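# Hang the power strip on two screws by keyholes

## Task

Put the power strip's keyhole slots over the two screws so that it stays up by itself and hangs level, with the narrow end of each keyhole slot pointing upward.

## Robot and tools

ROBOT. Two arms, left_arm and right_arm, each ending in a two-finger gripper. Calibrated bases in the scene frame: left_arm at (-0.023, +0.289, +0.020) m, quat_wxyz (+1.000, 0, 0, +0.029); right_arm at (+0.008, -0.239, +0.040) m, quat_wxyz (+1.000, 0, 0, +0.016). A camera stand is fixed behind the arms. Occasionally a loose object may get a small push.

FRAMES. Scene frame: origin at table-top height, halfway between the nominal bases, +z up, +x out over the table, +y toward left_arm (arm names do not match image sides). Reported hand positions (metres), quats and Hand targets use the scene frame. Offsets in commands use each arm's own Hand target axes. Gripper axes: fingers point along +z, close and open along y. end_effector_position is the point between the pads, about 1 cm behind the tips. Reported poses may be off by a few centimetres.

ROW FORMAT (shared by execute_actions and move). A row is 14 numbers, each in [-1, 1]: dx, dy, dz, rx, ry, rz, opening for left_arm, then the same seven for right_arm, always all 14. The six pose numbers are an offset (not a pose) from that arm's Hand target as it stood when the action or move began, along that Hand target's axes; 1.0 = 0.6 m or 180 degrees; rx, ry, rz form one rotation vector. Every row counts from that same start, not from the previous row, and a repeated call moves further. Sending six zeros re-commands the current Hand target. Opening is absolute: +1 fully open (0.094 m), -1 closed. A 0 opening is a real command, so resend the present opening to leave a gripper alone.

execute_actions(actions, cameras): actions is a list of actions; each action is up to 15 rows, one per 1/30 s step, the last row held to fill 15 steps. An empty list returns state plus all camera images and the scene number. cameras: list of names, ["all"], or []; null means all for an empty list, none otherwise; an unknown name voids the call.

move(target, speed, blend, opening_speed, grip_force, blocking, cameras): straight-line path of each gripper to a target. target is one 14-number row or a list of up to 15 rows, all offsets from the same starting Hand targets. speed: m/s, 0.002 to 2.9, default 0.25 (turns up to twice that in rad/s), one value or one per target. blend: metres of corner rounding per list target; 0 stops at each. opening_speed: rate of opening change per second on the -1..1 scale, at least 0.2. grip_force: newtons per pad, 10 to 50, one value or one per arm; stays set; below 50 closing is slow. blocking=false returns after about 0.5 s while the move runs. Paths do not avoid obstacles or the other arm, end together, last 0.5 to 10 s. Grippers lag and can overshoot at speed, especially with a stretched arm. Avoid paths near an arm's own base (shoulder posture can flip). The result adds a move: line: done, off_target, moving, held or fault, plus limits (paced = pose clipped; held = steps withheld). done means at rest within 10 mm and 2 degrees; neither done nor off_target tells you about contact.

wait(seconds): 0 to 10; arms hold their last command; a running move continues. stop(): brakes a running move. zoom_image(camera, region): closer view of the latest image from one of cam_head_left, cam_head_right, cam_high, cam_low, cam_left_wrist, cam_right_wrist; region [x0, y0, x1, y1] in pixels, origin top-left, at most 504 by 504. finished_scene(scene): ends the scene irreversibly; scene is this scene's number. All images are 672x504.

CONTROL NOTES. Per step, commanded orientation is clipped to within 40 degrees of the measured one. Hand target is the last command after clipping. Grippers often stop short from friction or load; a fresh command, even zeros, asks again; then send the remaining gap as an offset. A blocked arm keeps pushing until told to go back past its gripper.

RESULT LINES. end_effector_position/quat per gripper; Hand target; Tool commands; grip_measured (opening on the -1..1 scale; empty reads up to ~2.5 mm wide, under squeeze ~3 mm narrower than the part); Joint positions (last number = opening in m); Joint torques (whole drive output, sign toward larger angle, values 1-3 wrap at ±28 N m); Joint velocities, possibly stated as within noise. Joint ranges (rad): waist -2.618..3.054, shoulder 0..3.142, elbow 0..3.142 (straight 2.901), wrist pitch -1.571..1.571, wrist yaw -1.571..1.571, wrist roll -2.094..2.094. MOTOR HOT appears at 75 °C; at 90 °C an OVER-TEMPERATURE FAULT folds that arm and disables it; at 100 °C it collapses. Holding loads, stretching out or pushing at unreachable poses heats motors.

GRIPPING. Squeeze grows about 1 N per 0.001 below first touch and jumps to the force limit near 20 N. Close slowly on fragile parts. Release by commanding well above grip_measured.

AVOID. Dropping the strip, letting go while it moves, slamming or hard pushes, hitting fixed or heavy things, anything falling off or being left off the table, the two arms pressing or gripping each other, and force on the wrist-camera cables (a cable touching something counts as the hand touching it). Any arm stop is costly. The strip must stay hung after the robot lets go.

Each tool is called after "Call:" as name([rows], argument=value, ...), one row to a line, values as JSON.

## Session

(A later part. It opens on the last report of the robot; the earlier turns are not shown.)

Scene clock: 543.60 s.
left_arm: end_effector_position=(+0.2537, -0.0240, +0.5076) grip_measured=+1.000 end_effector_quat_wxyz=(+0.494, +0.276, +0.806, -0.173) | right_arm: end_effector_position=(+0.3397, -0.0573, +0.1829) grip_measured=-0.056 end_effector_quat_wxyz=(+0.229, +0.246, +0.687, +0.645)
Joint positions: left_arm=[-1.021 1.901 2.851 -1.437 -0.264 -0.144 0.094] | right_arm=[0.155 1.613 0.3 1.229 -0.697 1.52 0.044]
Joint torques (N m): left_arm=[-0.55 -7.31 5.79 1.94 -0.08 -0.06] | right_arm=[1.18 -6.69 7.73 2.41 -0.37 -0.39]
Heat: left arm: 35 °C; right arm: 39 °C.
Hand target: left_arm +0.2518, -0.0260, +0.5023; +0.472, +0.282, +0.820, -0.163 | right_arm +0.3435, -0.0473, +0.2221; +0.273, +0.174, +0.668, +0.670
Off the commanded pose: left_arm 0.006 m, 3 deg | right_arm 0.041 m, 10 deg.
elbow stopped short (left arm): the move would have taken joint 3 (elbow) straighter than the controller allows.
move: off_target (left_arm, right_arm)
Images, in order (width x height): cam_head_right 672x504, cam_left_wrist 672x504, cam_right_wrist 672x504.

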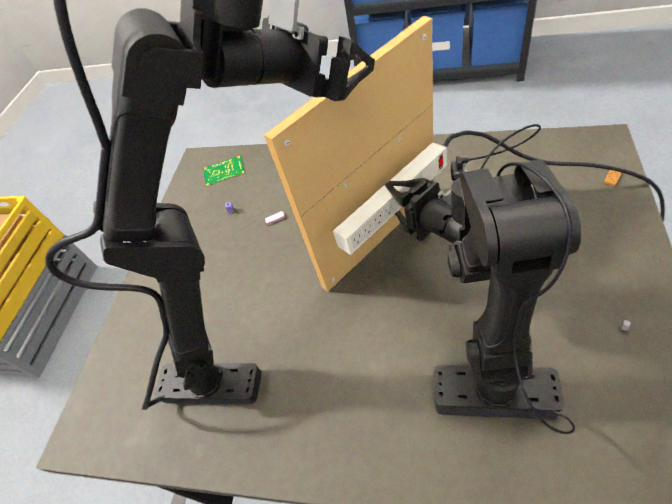

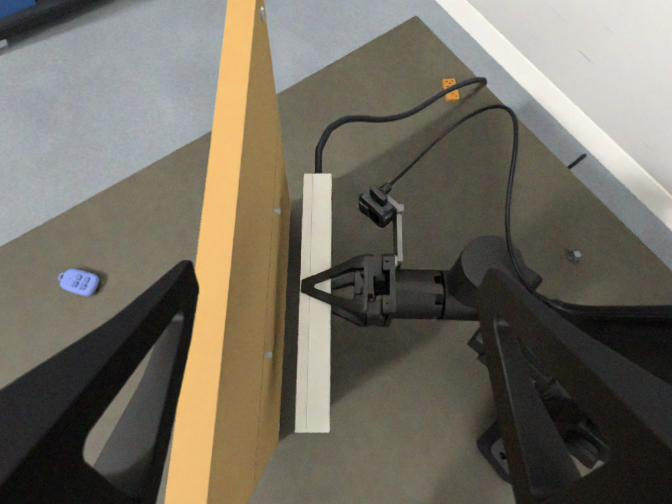

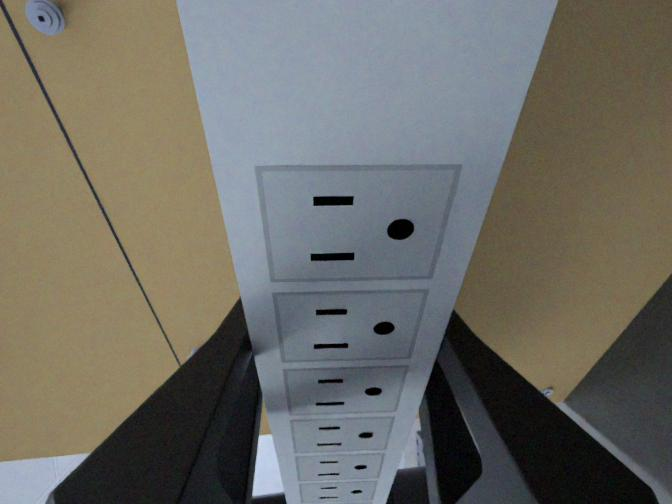

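Call:
move(target=[0,0,0,0,0,0,1.0,-0.0205,0.1317,0.006,-0.018,0,0,-0.2], speed=0.1, cameras=["cam_left_wrist","cam_right_wrist","cam_head_right"])

Call:
zoom_image(camera="cam_left_wrist", region=[240, 110, 360, 230])

Call:
zoom_image(camera="cam_left_wrist", region=[240, 340, 360, 460])

Scene clock: 567.60 s.
left_arm: end_effector_position=(+0.2537, -0.0240, +0.5076) grip_measured=+1.000 end_effector_quat_wxyz=(+0.494, +0.276, +0.806, -0.173) | right_arm: end_effector_position=(+0.3465, -0.0555, +0.2491) grip_measured=-0.056 end_effector_quat_wxyz=(+0.228, +0.246, +0.674, +0.659)
Joint positions: left_arm=[-1.021 1.901 2.851 -1.437 -0.264 -0.144 0.094] | right_arm=[0.155 1.353 0.429 0.887 -0.701 1.564 0.044]
Joint torques (N m): left_arm=[-0.57 -7.32 5.81 1.94 -0.08 -0.06] | right_arm=[0.53 -7.46 10.09 2.44 -0.42 -0.34]
Heat: left arm: 35 °C; right arm: 41 °C.
Hand target: left_arm +0.2518, -0.0260, +0.5023; +0.472, +0.282, +0.820, -0.163 | right_arm +0.3449, -0.0484, +0.3021; +0.278, +0.167, +0.649, +0.688
Off the commanded pose: left_arm 0.006 m, 3 deg | right_arm 0.053 m, 12 deg.
elbow stopped short (left arm): the move would have taken joint 3 (elbow) straighter than the controller allows.
move: off_target (left_arm, right_arm)
Images, in order (width x height): cam_head_right 672x504, cam_left_wrist 672x504, cam_right_wrist 672x504.

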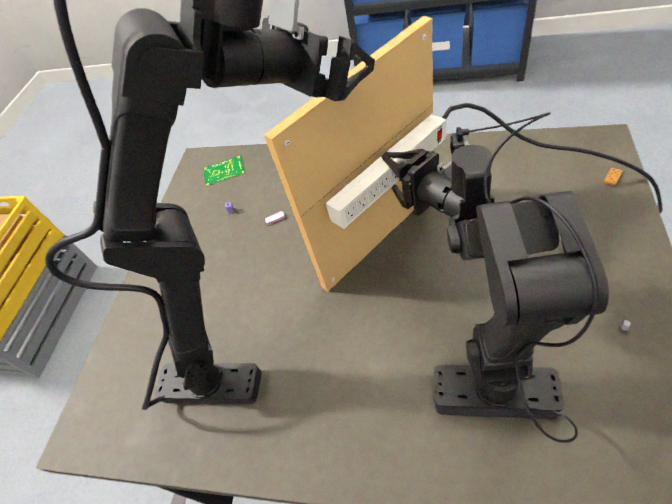

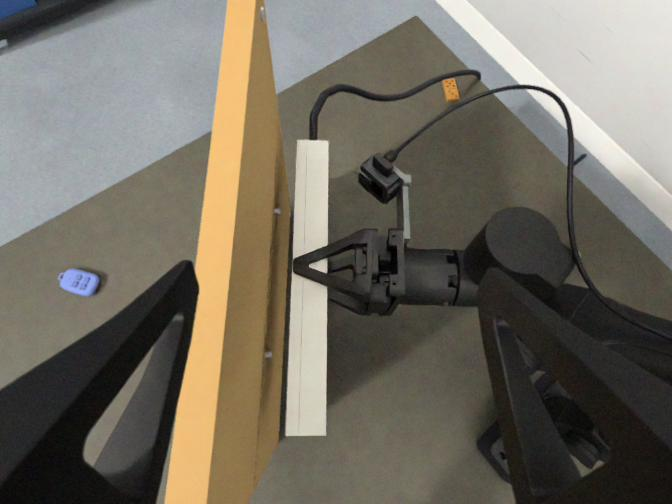

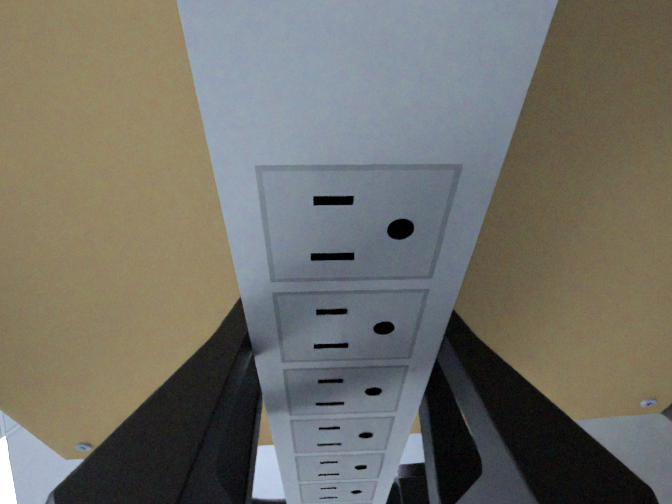

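Scaled by 4.200.

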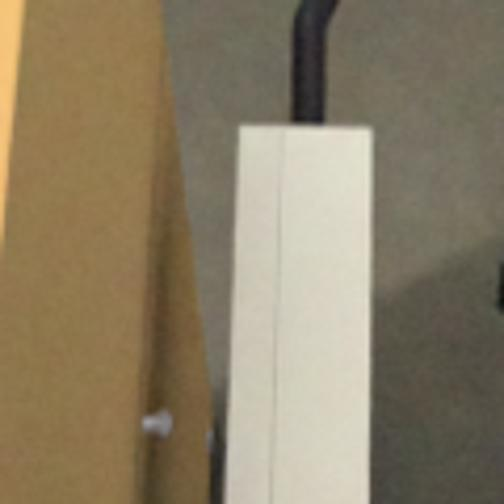

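Scaled by 4.200.

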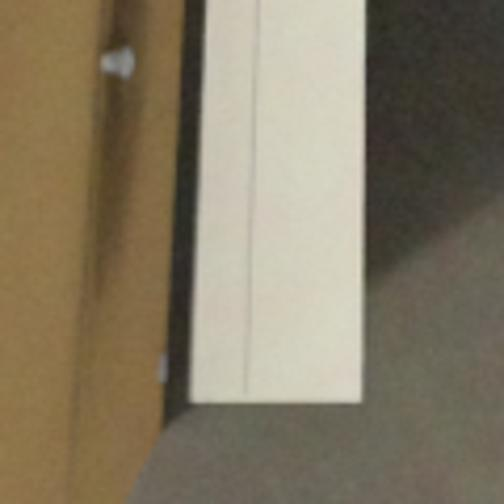

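Call:
move(target=[0,0,0,0,0,0,1.0,0.0007,0.0268,0.0027,-0.012,-0.003,-0.006,-0.2], speed=0.08, cameras=["cam_left_wrist"])

Call:
zoom_image(camera="cam_left_wrist", region=[240, 110, 360, 230])

Call:
zoom_image(camera="cam_left_wrist", region=[240, 340, 360, 460])

Scene clock: 584.90 s.
left_arm: end_effector_position=(+0.2537, -0.0240, +0.5076) grip_measured=+1.000 end_effector_quat_wxyz=(+0.494, +0.276, +0.806, -0.173) | right_arm: end_effector_position=(+0.3450, -0.0561, +0.2577) grip_measured=-0.056 end_effector_quat_wxyz=(+0.233, +0.246, +0.667, +0.664)
Joint positions: left_arm=[-1.021 1.901 2.851 -1.437 -0.264 -0.144 0.094] | right_arm=[0.159 1.325 0.429 0.883 -0.688 1.578 0.044]
Joint torques (N m): left_arm=[-0.55 -7.34 5.81 1.94 -0.08 -0.06] | right_arm=[1.25 -7.34 10.74 2.61 -0.33 -0.35]
Heat: left arm: 35 °C; right arm: 44 °C.
Hand target: left_arm +0.2518, -0.0260, +0.5023; +0.472, +0.282, +0.820, -0.163 | right_arm +0.3427, -0.0468, +0.3181; +0.290, +0.158, +0.636, +0.697
Off the commanded pose: left_arm 0.006 m, 3 deg | right_arm 0.061 m, 13 deg.
elbow stopped short (left arm): the move would have taken joint 3 (elbow) straighter than the controller allows.
move: off_target (left_arm, right_arm)
Images, in order (width x height): cam_left_wrist 672x504.

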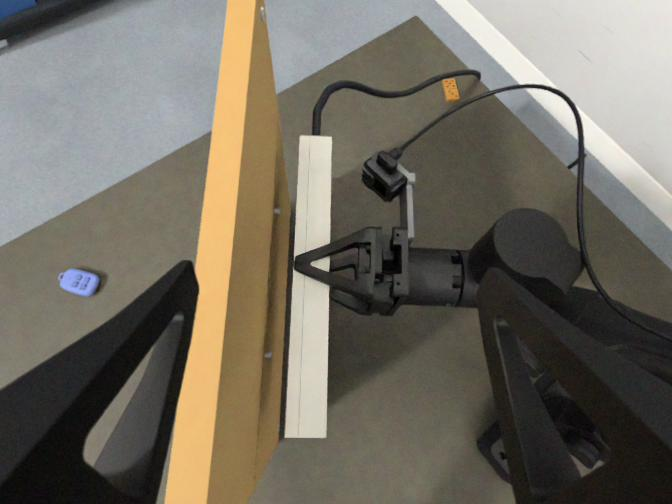

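Scaled by 4.200.

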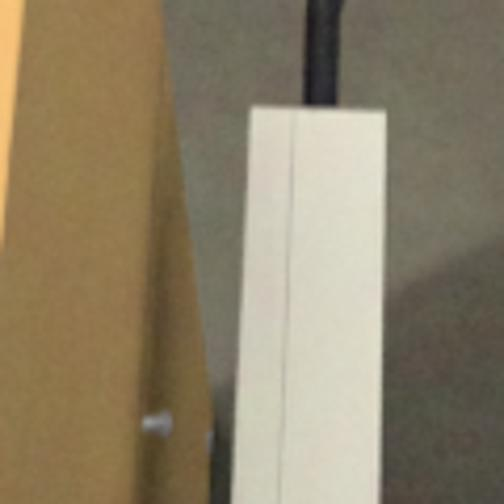

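Scaled by 4.200.

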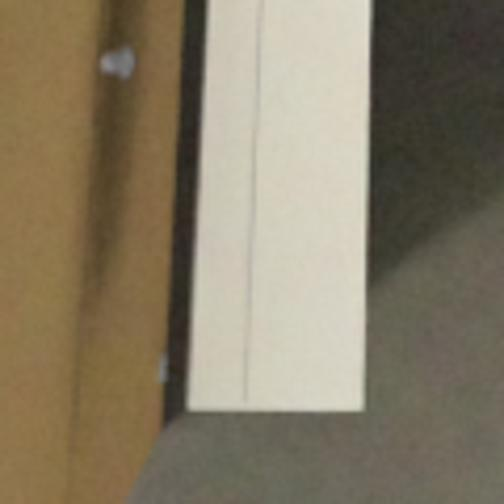

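Call:
move(target=[0,0,0,0,0,0,1.0,0.0177,-0.0902,0.007,0,0,-0.02,-0.2], speed=0.06, cameras=["cam_left_wrist","cam_head_right"])

Call:
zoom_image(camera="cam_left_wrist", region=[240, 110, 360, 230])

Call:
zoom_image(camera="cam_left_wrist", region=[240, 340, 360, 460])

Call:
zoom_image(camera="cam_head_right", region=[290, 90, 470, 240])

Scene clock: 599.73 s.
left_arm: end_effector_position=(+0.2537, -0.0240, +0.5076) grip_measured=+1.000 end_effector_quat_wxyz=(+0.494, +0.276, +0.806, -0.173) | right_arm: end_effector_position=(+0.3561, -0.0446, +0.2391) grip_measured=-0.056 end_effector_quat_wxyz=(+0.277, +0.207, +0.661, +0.666)
Joint positions: left_arm=[-1.021 1.901 2.851 -1.437 -0.264 -0.144 0.094] | right_arm=[0.202 1.522 0.405 1.169 -0.638 1.512 0.044]
Joint torques (N m): left_arm=[-0.57 -7.34 5.81 1.94 -0.08 -0.06] | right_arm=[1.11 -4.22 5.71 2.78 -0.42 -0.45]
Heat: left arm: 35 °C; right arm: 47 °C.
Hand target: left_arm +0.2518, -0.0260, +0.5023; +0.472, +0.282, +0.820, -0.163 | right_arm +0.3479, -0.0359, +0.2641; +0.312, +0.138, +0.641, +0.688
Off the commanded pose: left_arm 0.006 m, 3 deg | right_arm 0.028 m, 9 deg.
elbow stopped short (left arm): the move would have taken joint 3 (elbow) straighter than the controller allows.
move: off_target (left_arm, right_arm)
Images, in order (width x height): cam_head_right 672x504, cam_left_wrist 672x504.

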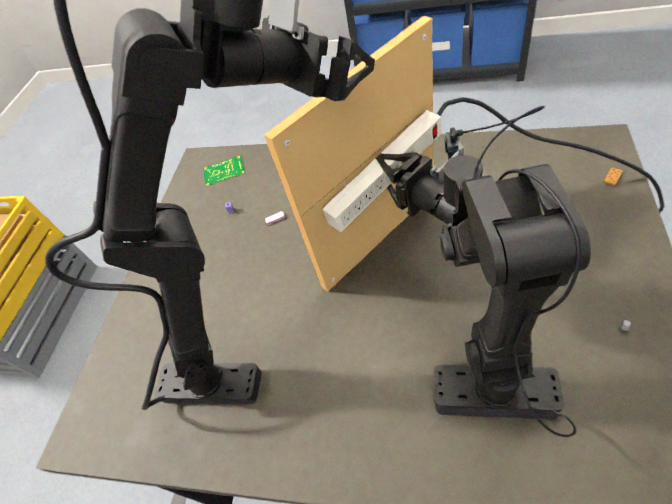

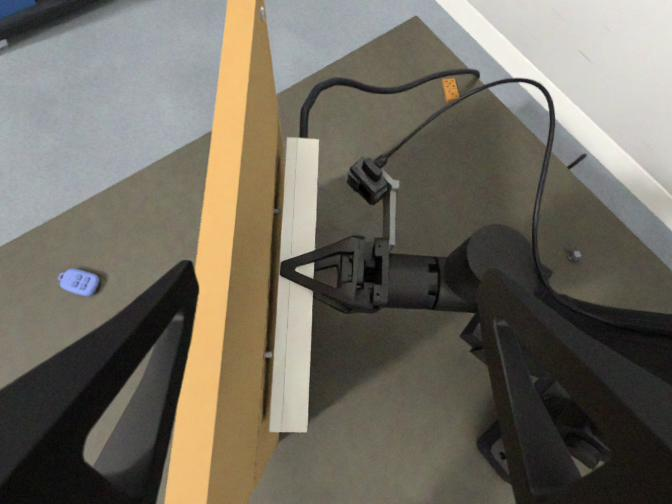

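Scaled by 4.200.

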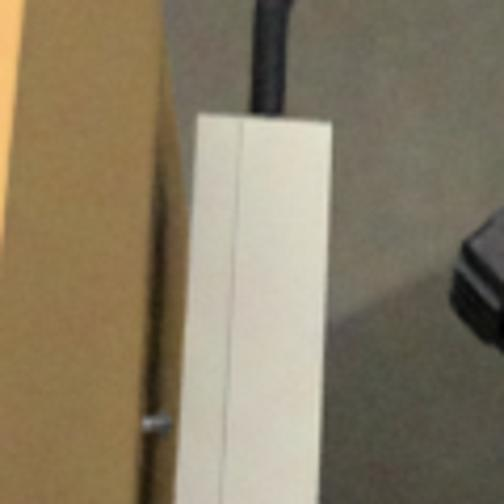

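Scaled by 4.200.

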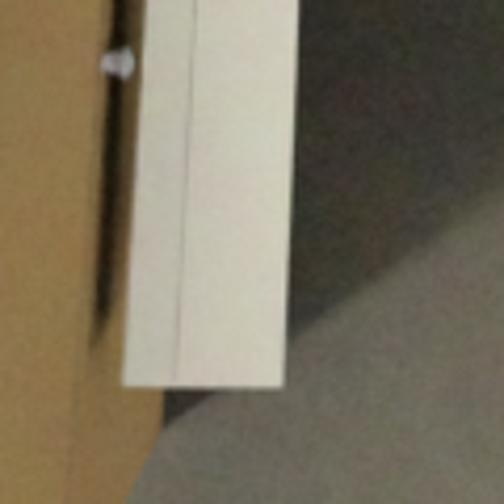

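Scaled by 2.800.

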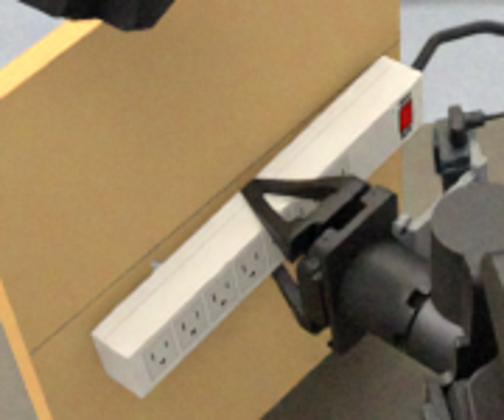

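Call:
zoom_image(camera="cam_head_right", region=[325, 165, 365, 205])

Call:
zoom_image(camera="cam_head_right", region=[380, 115, 420, 155])

Scaled by 12.600.

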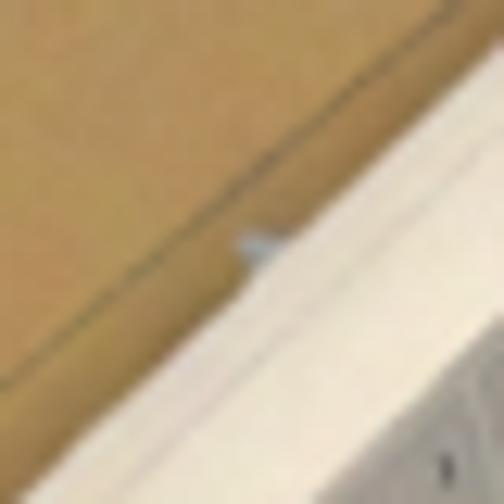

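Scaled by 12.600.

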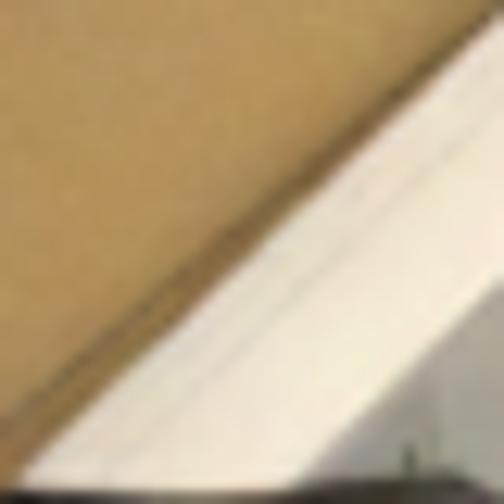

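Call:
move(target=[0,0,0,0,0,0,1.0,-0.011,0.074,-0.003,0,0.003,0.031,-0.2], speed=0.08, cameras=["cam_left_wrist","cam_head_right"])

Call:
zoom_image(camera="cam_left_wrist", region=[240, 110, 360, 230])

Call:
zoom_image(camera="cam_left_wrist", region=[240, 340, 360, 460])

Call:
zoom_image(camera="cam_head_right", region=[290, 90, 470, 240])

Scene clock: 625.37 s.
left_arm: end_effector_position=(+0.2537, -0.0240, +0.5076) grip_measured=+1.000 end_effector_quat_wxyz=(+0.494, +0.276, +0.806, -0.173) | right_arm: end_effector_position=(+0.3426, -0.0457, +0.2524) grip_measured=-0.056 end_effector_quat_wxyz=(+0.225, +0.245, +0.663, +0.670)
Joint positions: left_arm=[-1.021 1.901 2.851 -1.437 -0.264 -0.144 0.094] | right_arm=[0.197 1.364 0.414 0.949 -0.664 1.602 0.044]
Joint torques (N m): left_arm=[-0.55 -7.34 5.81 1.94 -0.08 -0.06] | right_arm=[0.14 -7.6 10.21 2.48 -0.44 -0.32]
Heat: left arm: 35 °C; right arm: 51 °C.
Hand target: left_arm +0.2518, -0.0260, +0.5023; +0.472, +0.282, +0.820, -0.163 | right_arm +0.3408, -0.0407, +0.3082; +0.276, +0.166, +0.635, +0.703
Off the commanded pose: left_arm 0.006 m, 3 deg | right_arm 0.056 m, 12 deg.
elbow stopped short (left arm): the move would have taken joint 3 (elbow) straighter than the controller allows.
move: off_target (left_arm, right_arm)
Images, in order (width x height): cam_head_right 672x504, cam_left_wrist 672x504.

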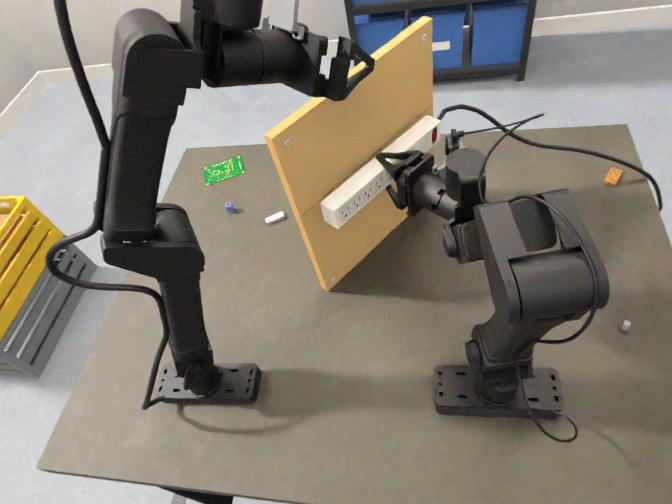

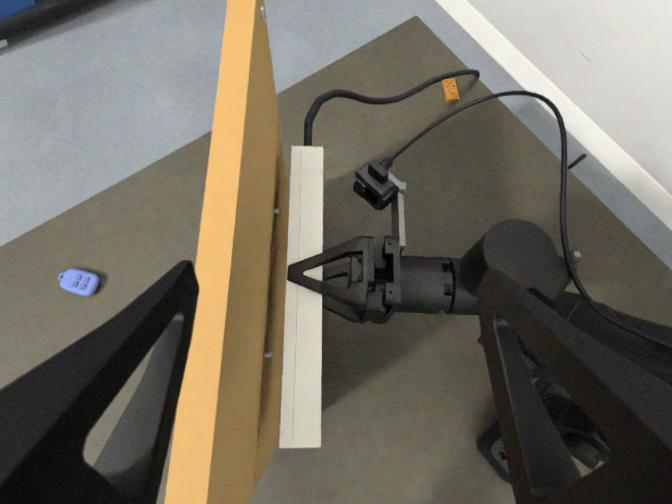

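Scaled by 4.200.

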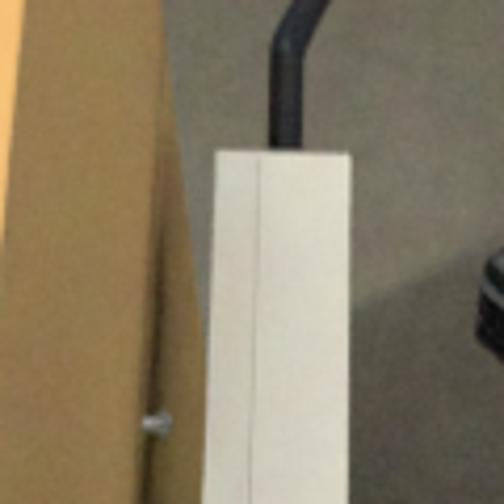

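Scaled by 4.200.

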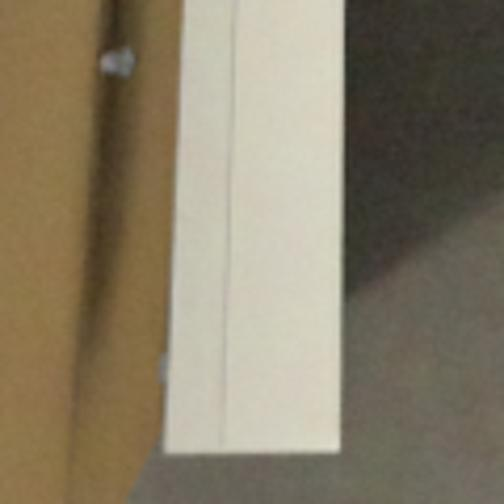

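Scaled by 2.800.

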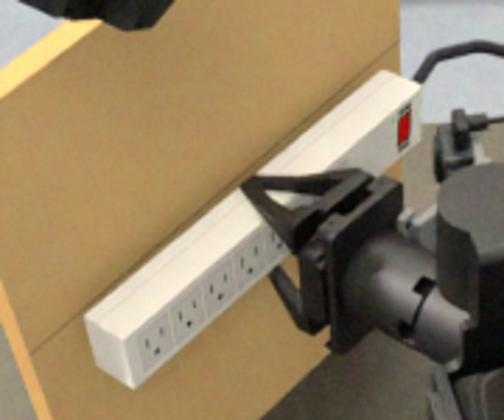

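Call:
move(target=[0,0,0,0,0,0,1.0,0.004,-0.052,0.0095,0,-0.004,0,-0.2], speed=0.05, cameras=["cam_left_wrist","cam_head_right"])

Call:
zoom_image(camera="cam_left_wrist", region=[240, 110, 360, 230])

Call:
zoom_image(camera="cam_left_wrist", region=[240, 340, 360, 460])

Scene clock: 648.03 s.
left_arm: end_effector_position=(+0.2537, -0.0240, +0.5076) grip_measured=+1.000 end_effector_quat_wxyz=(+0.494, +0.276, +0.806, -0.173) | right_arm: end_effector_position=(+0.3519, -0.0418, +0.2491) grip_measured=-0.056 end_effector_quat_wxyz=(+0.244, +0.237, +0.652, +0.678)
Joint positions: left_arm=[-1.021 1.901 2.851 -1.437 -0.264 -0.144 0.094] | right_arm=[0.215 1.46 0.414 1.093 -0.631 1.602 0.044]
Joint torques (N m): left_arm=[-0.57 -7.32 5.81 1.94 -0.08 -0.06] | right_arm=[1.09 -3.93 7.08 2.76 -0.34 -0.38]
Heat: left arm: 35 °C; right arm: 51 °C.
Hand target: left_arm +0.2518, -0.0260, +0.5023; +0.472, +0.282, +0.820, -0.163 | right_arm +0.3476, -0.0333, +0.2780; +0.279, +0.171, +0.633, +0.702
Off the commanded pose: left_arm 0.006 m, 3 deg | right_arm 0.031 m, 9 deg.
elbow stopped short (left arm): the move would have taken joint 3 (elbow) straighter than the controller allows.
move: off_target (left_arm, right_arm)
Images, in order (width x height): cam_head_right 672x504, cam_left_wrist 672x504.

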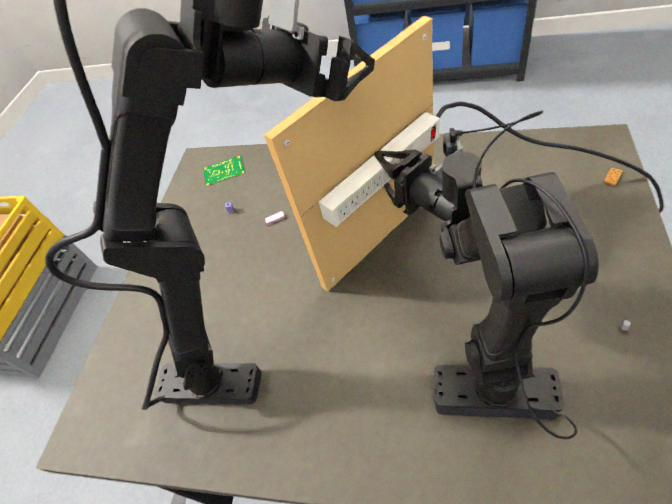

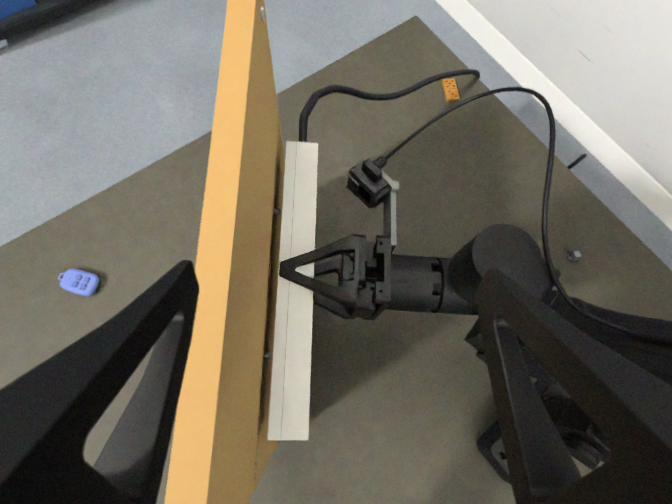

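Scaled by 4.200.

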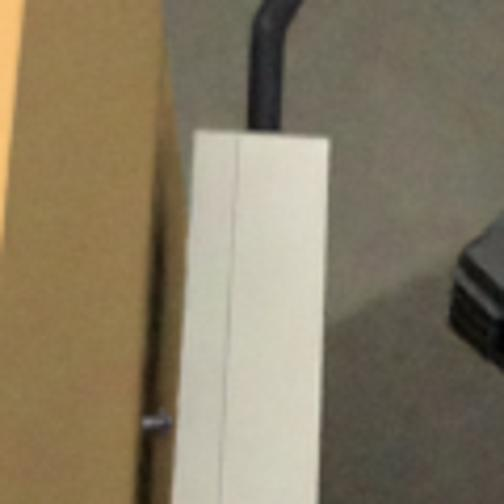

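Scaled by 4.200.

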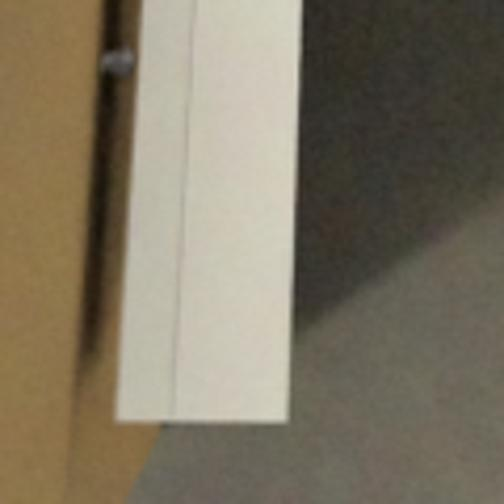

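Call:
move(target=[0,0,0,0,0,0,1.0,0.0037,-0.011,0.012,0.006,0,0,-0.2], speed=0.03, cameras=["cam_left_wrist","cam_head_right"])

Call:
zoom_image(camera="cam_left_wrist", region=[240, 110, 360, 230])

Call:
zoom_image(camera="cam_left_wrist", region=[240, 340, 360, 460])

Scene clock: 660.97 s.
left_arm: end_effector_position=(+0.2537, -0.0240, +0.5076) grip_measured=+1.000 end_effector_quat_wxyz=(+0.494, +0.276, +0.806, -0.173) | right_arm: end_effector_position=(+0.3528, -0.0377, +0.2424) grip_measured=-0.056 end_effector_quat_wxyz=(+0.241, +0.241, +0.656, +0.674)
Joint positions: left_arm=[-1.021 1.901 2.851 -1.437 -0.264 -0.144 0.094] | right_arm=[0.232 1.479 0.414 1.093 -0.611 1.597 0.044]
Joint torques (N m): left_arm=[-0.57 -7.34 5.81 1.94 -0.08 -0.06] | right_arm=[1.62 -3.74 8.14 2.58 -0.27 -0.5]
Heat: left arm: 35 °C; right arm: 50 °C.
Hand target: left_arm +0.2518, -0.0260, +0.5023; +0.472, +0.282, +0.820, -0.163 | right_arm +0.3514, -0.0260, +0.2722; +0.278, +0.173, +0.640, +0.695
Off the commanded pose: left_arm 0.006 m, 3 deg | right_arm 0.032 m, 9 deg.
elbow stopped short (left arm): the move would have taken joint 3 (elbow) straighter than the controller allows.
move: off_target (left_arm, right_arm)
Images, in order (width x height): cam_head_right 672x504, cam_left_wrist 672x504.

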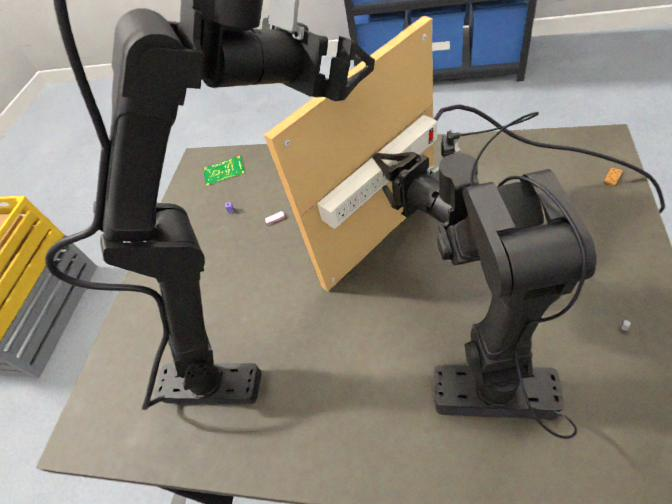

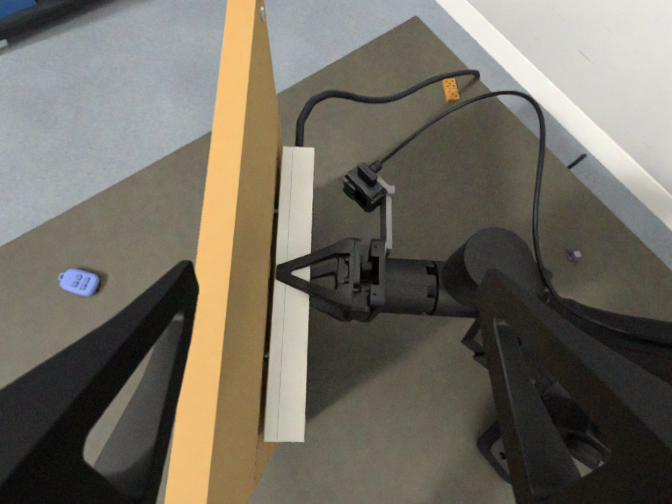

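Scaled by 4.200.

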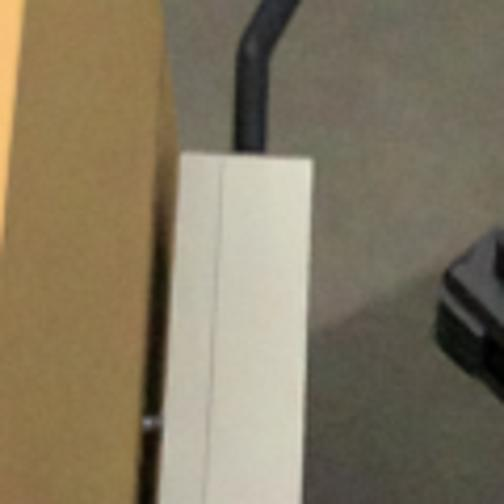

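Scaled by 4.200.

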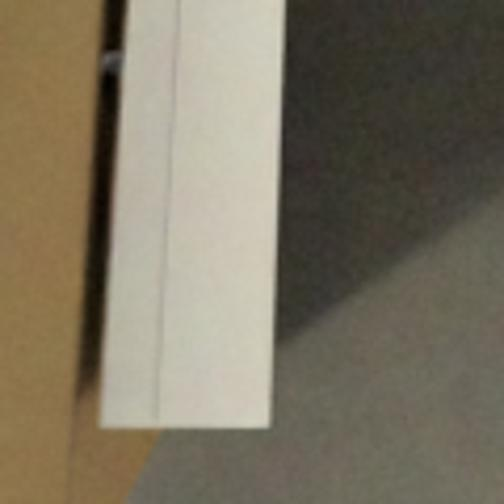

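Call:
move(target=[0,0,0,0,0,0,1.0,-0.004,0.034,0.0065,0,0,0,-0.2], speed=0.03, cameras=["cam_left_wrist"])

Call:
zoom_image(camera="cam_left_wrist", region=[240, 110, 360, 230])

Call:
zoom_image(camera="cam_left_wrist", region=[240, 340, 360, 460])

Scene clock: 677.40 s.
left_arm: end_effector_position=(+0.2537, -0.0240, +0.5076) grip_measured=+1.000 end_effector_quat_wxyz=(+0.494, +0.276, +0.806, -0.173) | right_arm: end_effector_position=(+0.3529, -0.0376, +0.2410) grip_measured=-0.056 end_effector_quat_wxyz=(+0.236, +0.247, +0.665, +0.664)
Joint positions: left_arm=[-1.021 1.901 2.851 -1.437 -0.264 -0.144 0.094] | right_arm=[0.232 1.45 0.427 1.014 -0.61 1.581 0.044]
Joint torques (N m): left_arm=[-0.55 -7.32 5.81 1.94 -0.08 -0.05] | right_arm=[1.73 -7.58 10.37 2.34 -0.29 -0.33]
Heat: left arm: 35 °C; right arm: 49 °C.
Hand target: left_arm +0.2518, -0.0260, +0.5023; +0.472, +0.282, +0.820, -0.163 | right_arm +0.3522, -0.0249, +0.2933; +0.278, +0.173, +0.640, +0.696
Off the commanded pose: left_arm 0.006 m, 3 deg | right_arm 0.054 m, 11 deg.
elbow stopped short (left arm): the move would have taken joint 3 (elbow) straighter than the controller allows.
move: off_target (left_arm, right_arm)
Images, in order (width x height): cam_left_wrist 672x504.

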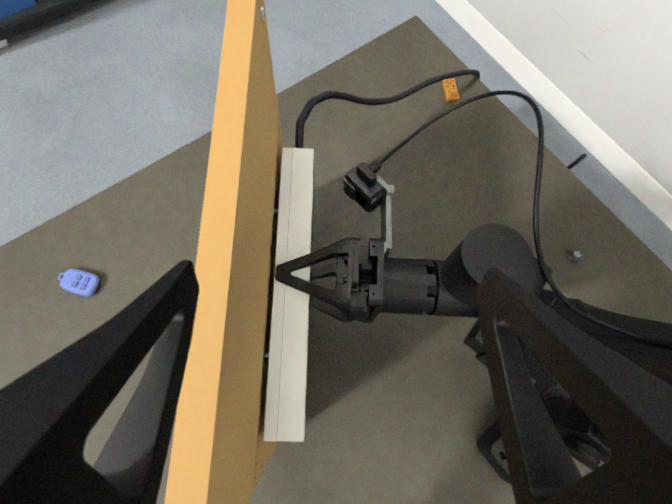

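Scaled by 4.200.

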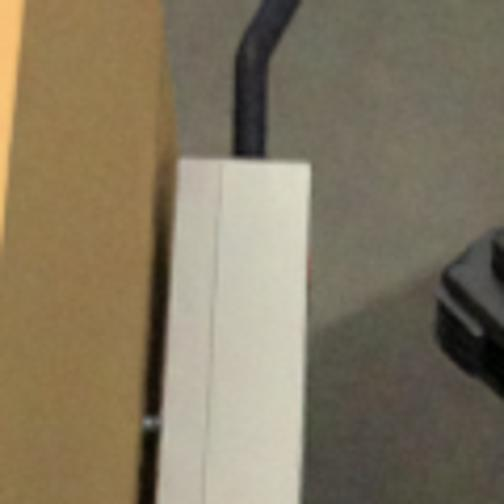

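Scaled by 4.200.

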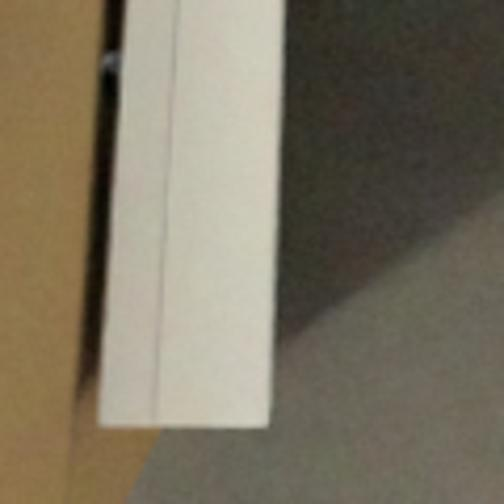

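Call:
move(target=[0,0,0,0,0,0,1.0,-0.003,0.0165,0.003,-0.008,0,-0.005,-0.2], speed=0.03, cameras=["cam_left_wrist"])

Call:
zoom_image(camera="cam_left_wrist", region=[240, 110, 360, 230])

Call:
zoom_image(camera="cam_left_wrist", region=[240, 340, 360, 460])

Scene clock: 683.07 s.
left_arm: end_effector_position=(+0.2537, -0.0240, +0.5076) grip_measured=+1.000 end_effector_quat_wxyz=(+0.494, +0.276, +0.806, -0.173) | right_arm: end_effector_position=(+0.3530, -0.0377, +0.2413) grip_measured=-0.056 end_effector_quat_wxyz=(+0.236, +0.248, +0.666, +0.663)
Joint positions: left_arm=[-1.021 1.901 2.851 -1.437 -0.264 -0.144 0.094] | right_arm=[0.232 1.445 0.43 1.004 -0.609 1.579 0.044]
Joint torques (N m): left_arm=[-0.55 -7.34 5.79 1.94 -0.08 -0.06] | right_arm=[1.63 -8.08 10.95 2.53 -0.32 -0.31]
Heat: left arm: 35 °C; right arm: 49 °C.
Hand target: left_arm +0.2518, -0.0260, +0.5023; +0.472, +0.282, +0.820, -0.163 | right_arm +0.3531, -0.0248, +0.3035; +0.286, +0.165, +0.632, +0.701
Off the commanded pose: left_arm 0.006 m, 3 deg | right_arm 0.064 m, 13 deg.
elbow stopped short (left arm): the move would have taken joint 3 (elbow) straighter than the controller allows.
move: off_target (left_arm, right_arm)
Images, in order (width x height): cam_left_wrist 672x504.

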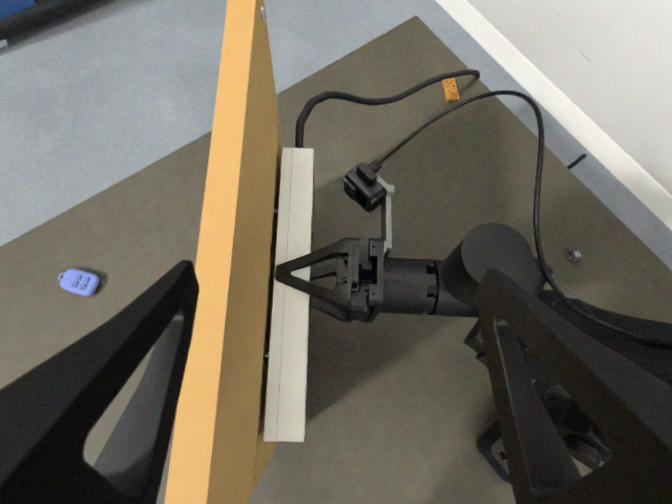

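Scaled by 4.200.

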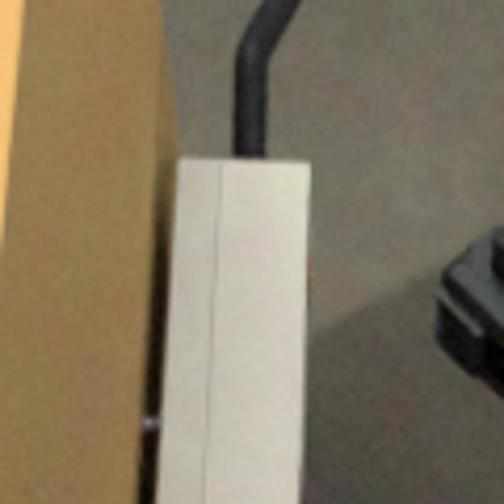

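Scaled by 4.200.

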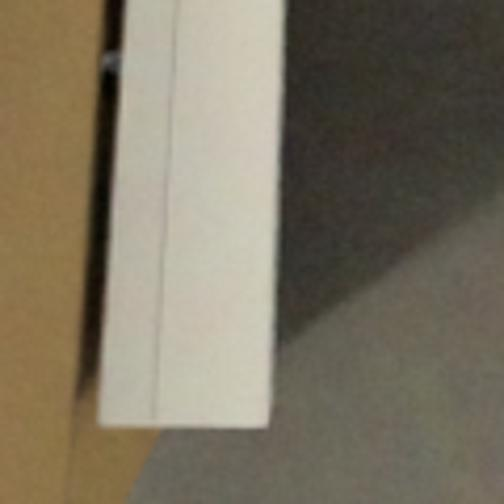

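Call:
execute_actions(actions=[], cameras=["cam_left_wrist","cam_head_right"])

Scene clock: 702.50 s.
left_arm: end_effector_position=(+0.2537, -0.0240, +0.5076) grip_measured=+1.000 end_effector_quat_wxyz=(+0.494, +0.276, +0.806, -0.173) | right_arm: end_effector_position=(+0.3530, -0.0377, +0.2413) grip_measured=-0.056 end_effector_quat_wxyz=(+0.236, +0.248, +0.666, +0.663)
Joint positions: left_arm=[-1.021 1.901 2.851 -1.437 -0.264 -0.144 0.094] | right_arm=[0.232 1.445 0.43 1.004 -0.609 1.579 0.044]
Joint velocities: within noise
Joint torques (N m): left_arm=[-0.57 -7.34 5.81 1.94 -0.08 -0.06] | right_arm=[1.63 -8.06 11.03 2.53 -0.32 -0.29]
Heat: left arm: 35 °C; right arm: 48 °C.
Hand target: left_arm +0.2518, -0.0260, +0.5023; +0.472, +0.282, +0.820, -0.163 | right_arm +0.3531, -0.0248, +0.3035; +0.286, +0.165, +0.632, +0.701
Tool commands: left_gripper/opening=+1.0 right_gripper/opening=-0.2
Off the commanded pose: left_arm 0.006 m, 3 deg | right_arm 0.064 m, 13 deg.
Images, in order (width x height): cam_head_right 672x504, cam_left_wrist 672x504.

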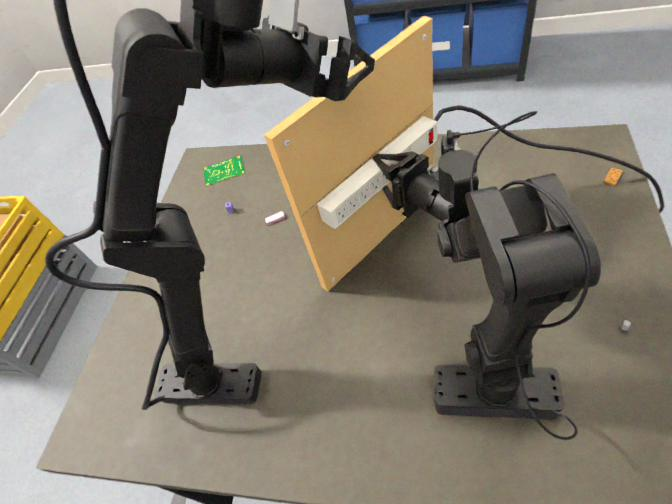

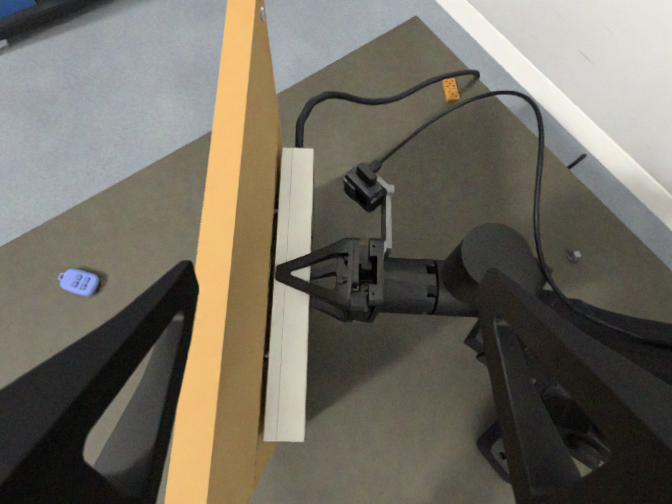

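Call:
move(target=[0,0,0,0,0,0,1,-0.003,0.022,-0.006,0,0,0,-0.2], speed=0.05, cameras=["cam_left_wrist"])

Scene clock: 705.37 s.
left_arm: end_effector_position=(+0.2537, -0.0240, +0.5076) grip_measured=+1.000 end_effector_quat_wxyz=(+0.494, +0.276, +0.806, -0.173) | right_arm: end_effector_position=(+0.3531, -0.0385, +0.2542) grip_measured=-0.056 end_effector_quat_wxyz=(+0.235, +0.251, +0.664, +0.663)
Joint positions: left_arm=[-1.021 1.901 2.851 -1.437 -0.264 -0.144 0.094] | right_arm=[0.232 1.39 0.456 0.924 -0.604 1.586 0.044]
Joint torques (N m): left_arm=[-0.57 -7.34 5.81 1.94 -0.08 -0.06] | right_arm=[0.72 -8.08 10.67 2.59 -0.51 -0.36]
Heat: left arm: 35 °C; right arm: 48 °C.
Hand target: left_arm +0.2518, -0.0260, +0.5024; +0.472, +0.282, +0.819, -0.163 | right_arm +0.3498, -0.0293, +0.3161; +0.286, +0.164, +0.632, +0.701
Off the commanded pose: left_arm 0.006 m, 3 deg | right_arm 0.063 m, 13 deg.
elbow stopped short (left arm): the move would have taken joint 3 (elbow) straighter than the controller allows.
move: off_target (left_arm, right_arm)
Images, in order (width x height): cam_left_wrist 672x504.

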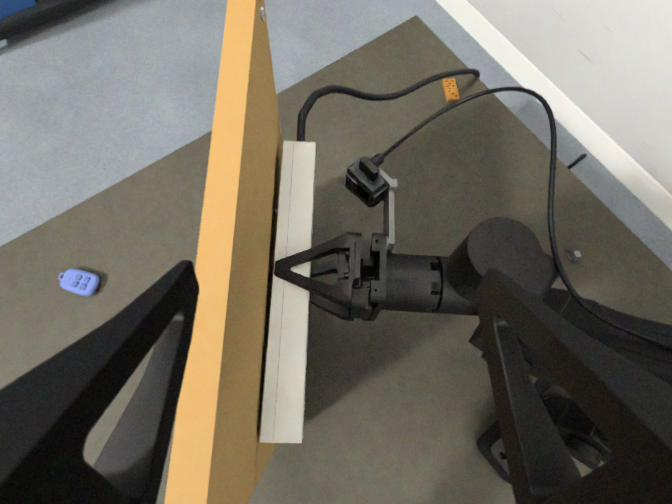

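Call:
zoom_image(camera="cam_left_wrist", region=[240, 110, 360, 230])

Call:
zoom_image(camera="cam_left_wrist", region=[240, 335, 360, 455])

Scaled by 4.200.

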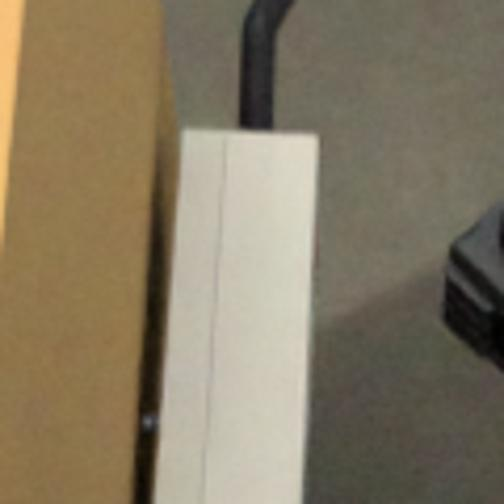

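Scaled by 4.200.

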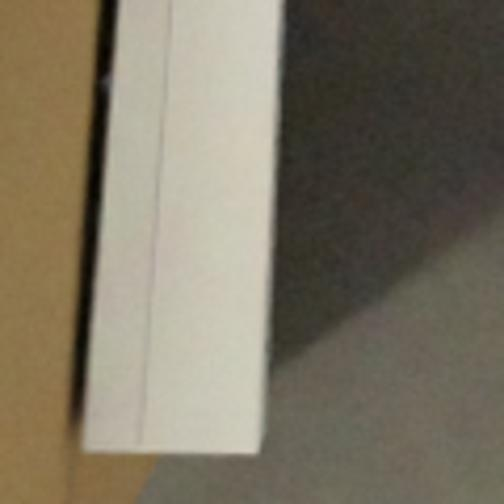

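Call:
move(target=[0,0,0,0,0,0,1,-0.001,-0.007,0.011,0,0.005,-0.005,-0.2], speed=0.03, cameras=["cam_left_wrist"])

Call:
zoom_image(camera="cam_left_wrist", region=[240, 110, 360, 230])

Call:
zoom_image(camera="cam_left_wrist", region=[240, 335, 360, 455])

Scene clock: 719.30 s.
left_arm: end_effector_position=(+0.2537, -0.0240, +0.5076) grip_measured=+1.000 end_effector_quat_wxyz=(+0.494, +0.276, +0.806, -0.173) | right_arm: end_effector_position=(+0.3535, -0.0377, +0.2554) grip_measured=-0.056 end_effector_quat_wxyz=(+0.237, +0.246, +0.667, +0.661)
Joint positions: left_arm=[-1.021 1.901 2.851 -1.437 -0.264 -0.144 0.094] | right_arm=[0.232 1.387 0.464 0.908 -0.608 1.571 0.044]
Joint torques (N m): left_arm=[-0.55 -7.32 5.81 1.95 -0.08 -0.06] | right_arm=[0.99 -5.08 11.54 2.79 -0.58 -0.41]
Heat: left arm: 35 °C; right arm: 51 °C.
Hand target: left_arm +0.2518, -0.0260, +0.5024; +0.472, +0.282, +0.819, -0.163 | right_arm +0.3550, -0.0242, +0.3130; +0.286, +0.154, +0.636, +0.700
Off the commanded pose: left_arm 0.006 m, 3 deg | right_arm 0.059 m, 13 deg.
elbow stopped short (left arm): the move would have taken joint 3 (elbow) straighter than the controller allows.
move: off_target (left_arm, right_arm)
Images, in order (width x height): cam_left_wrist 672x504.

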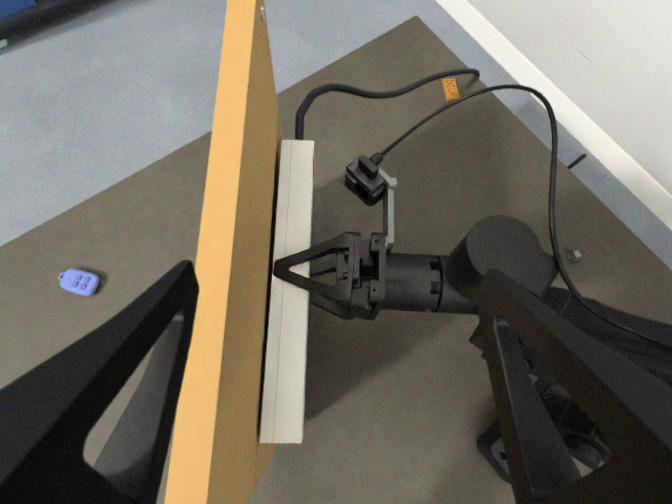

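Scaled by 4.200.

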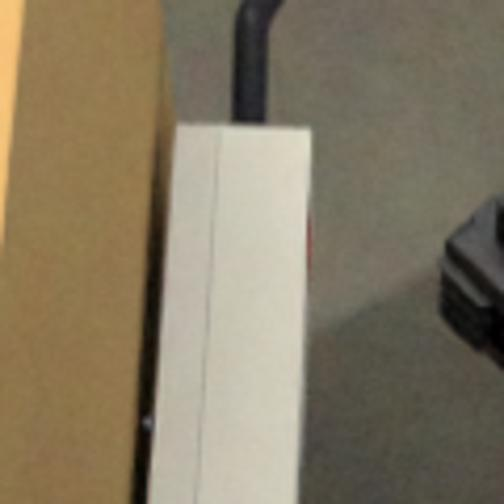

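Scaled by 4.200.

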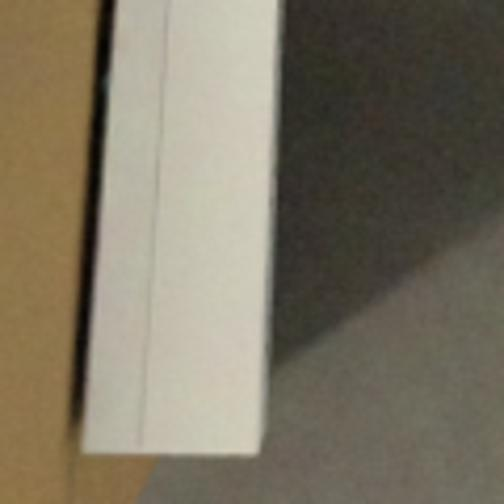

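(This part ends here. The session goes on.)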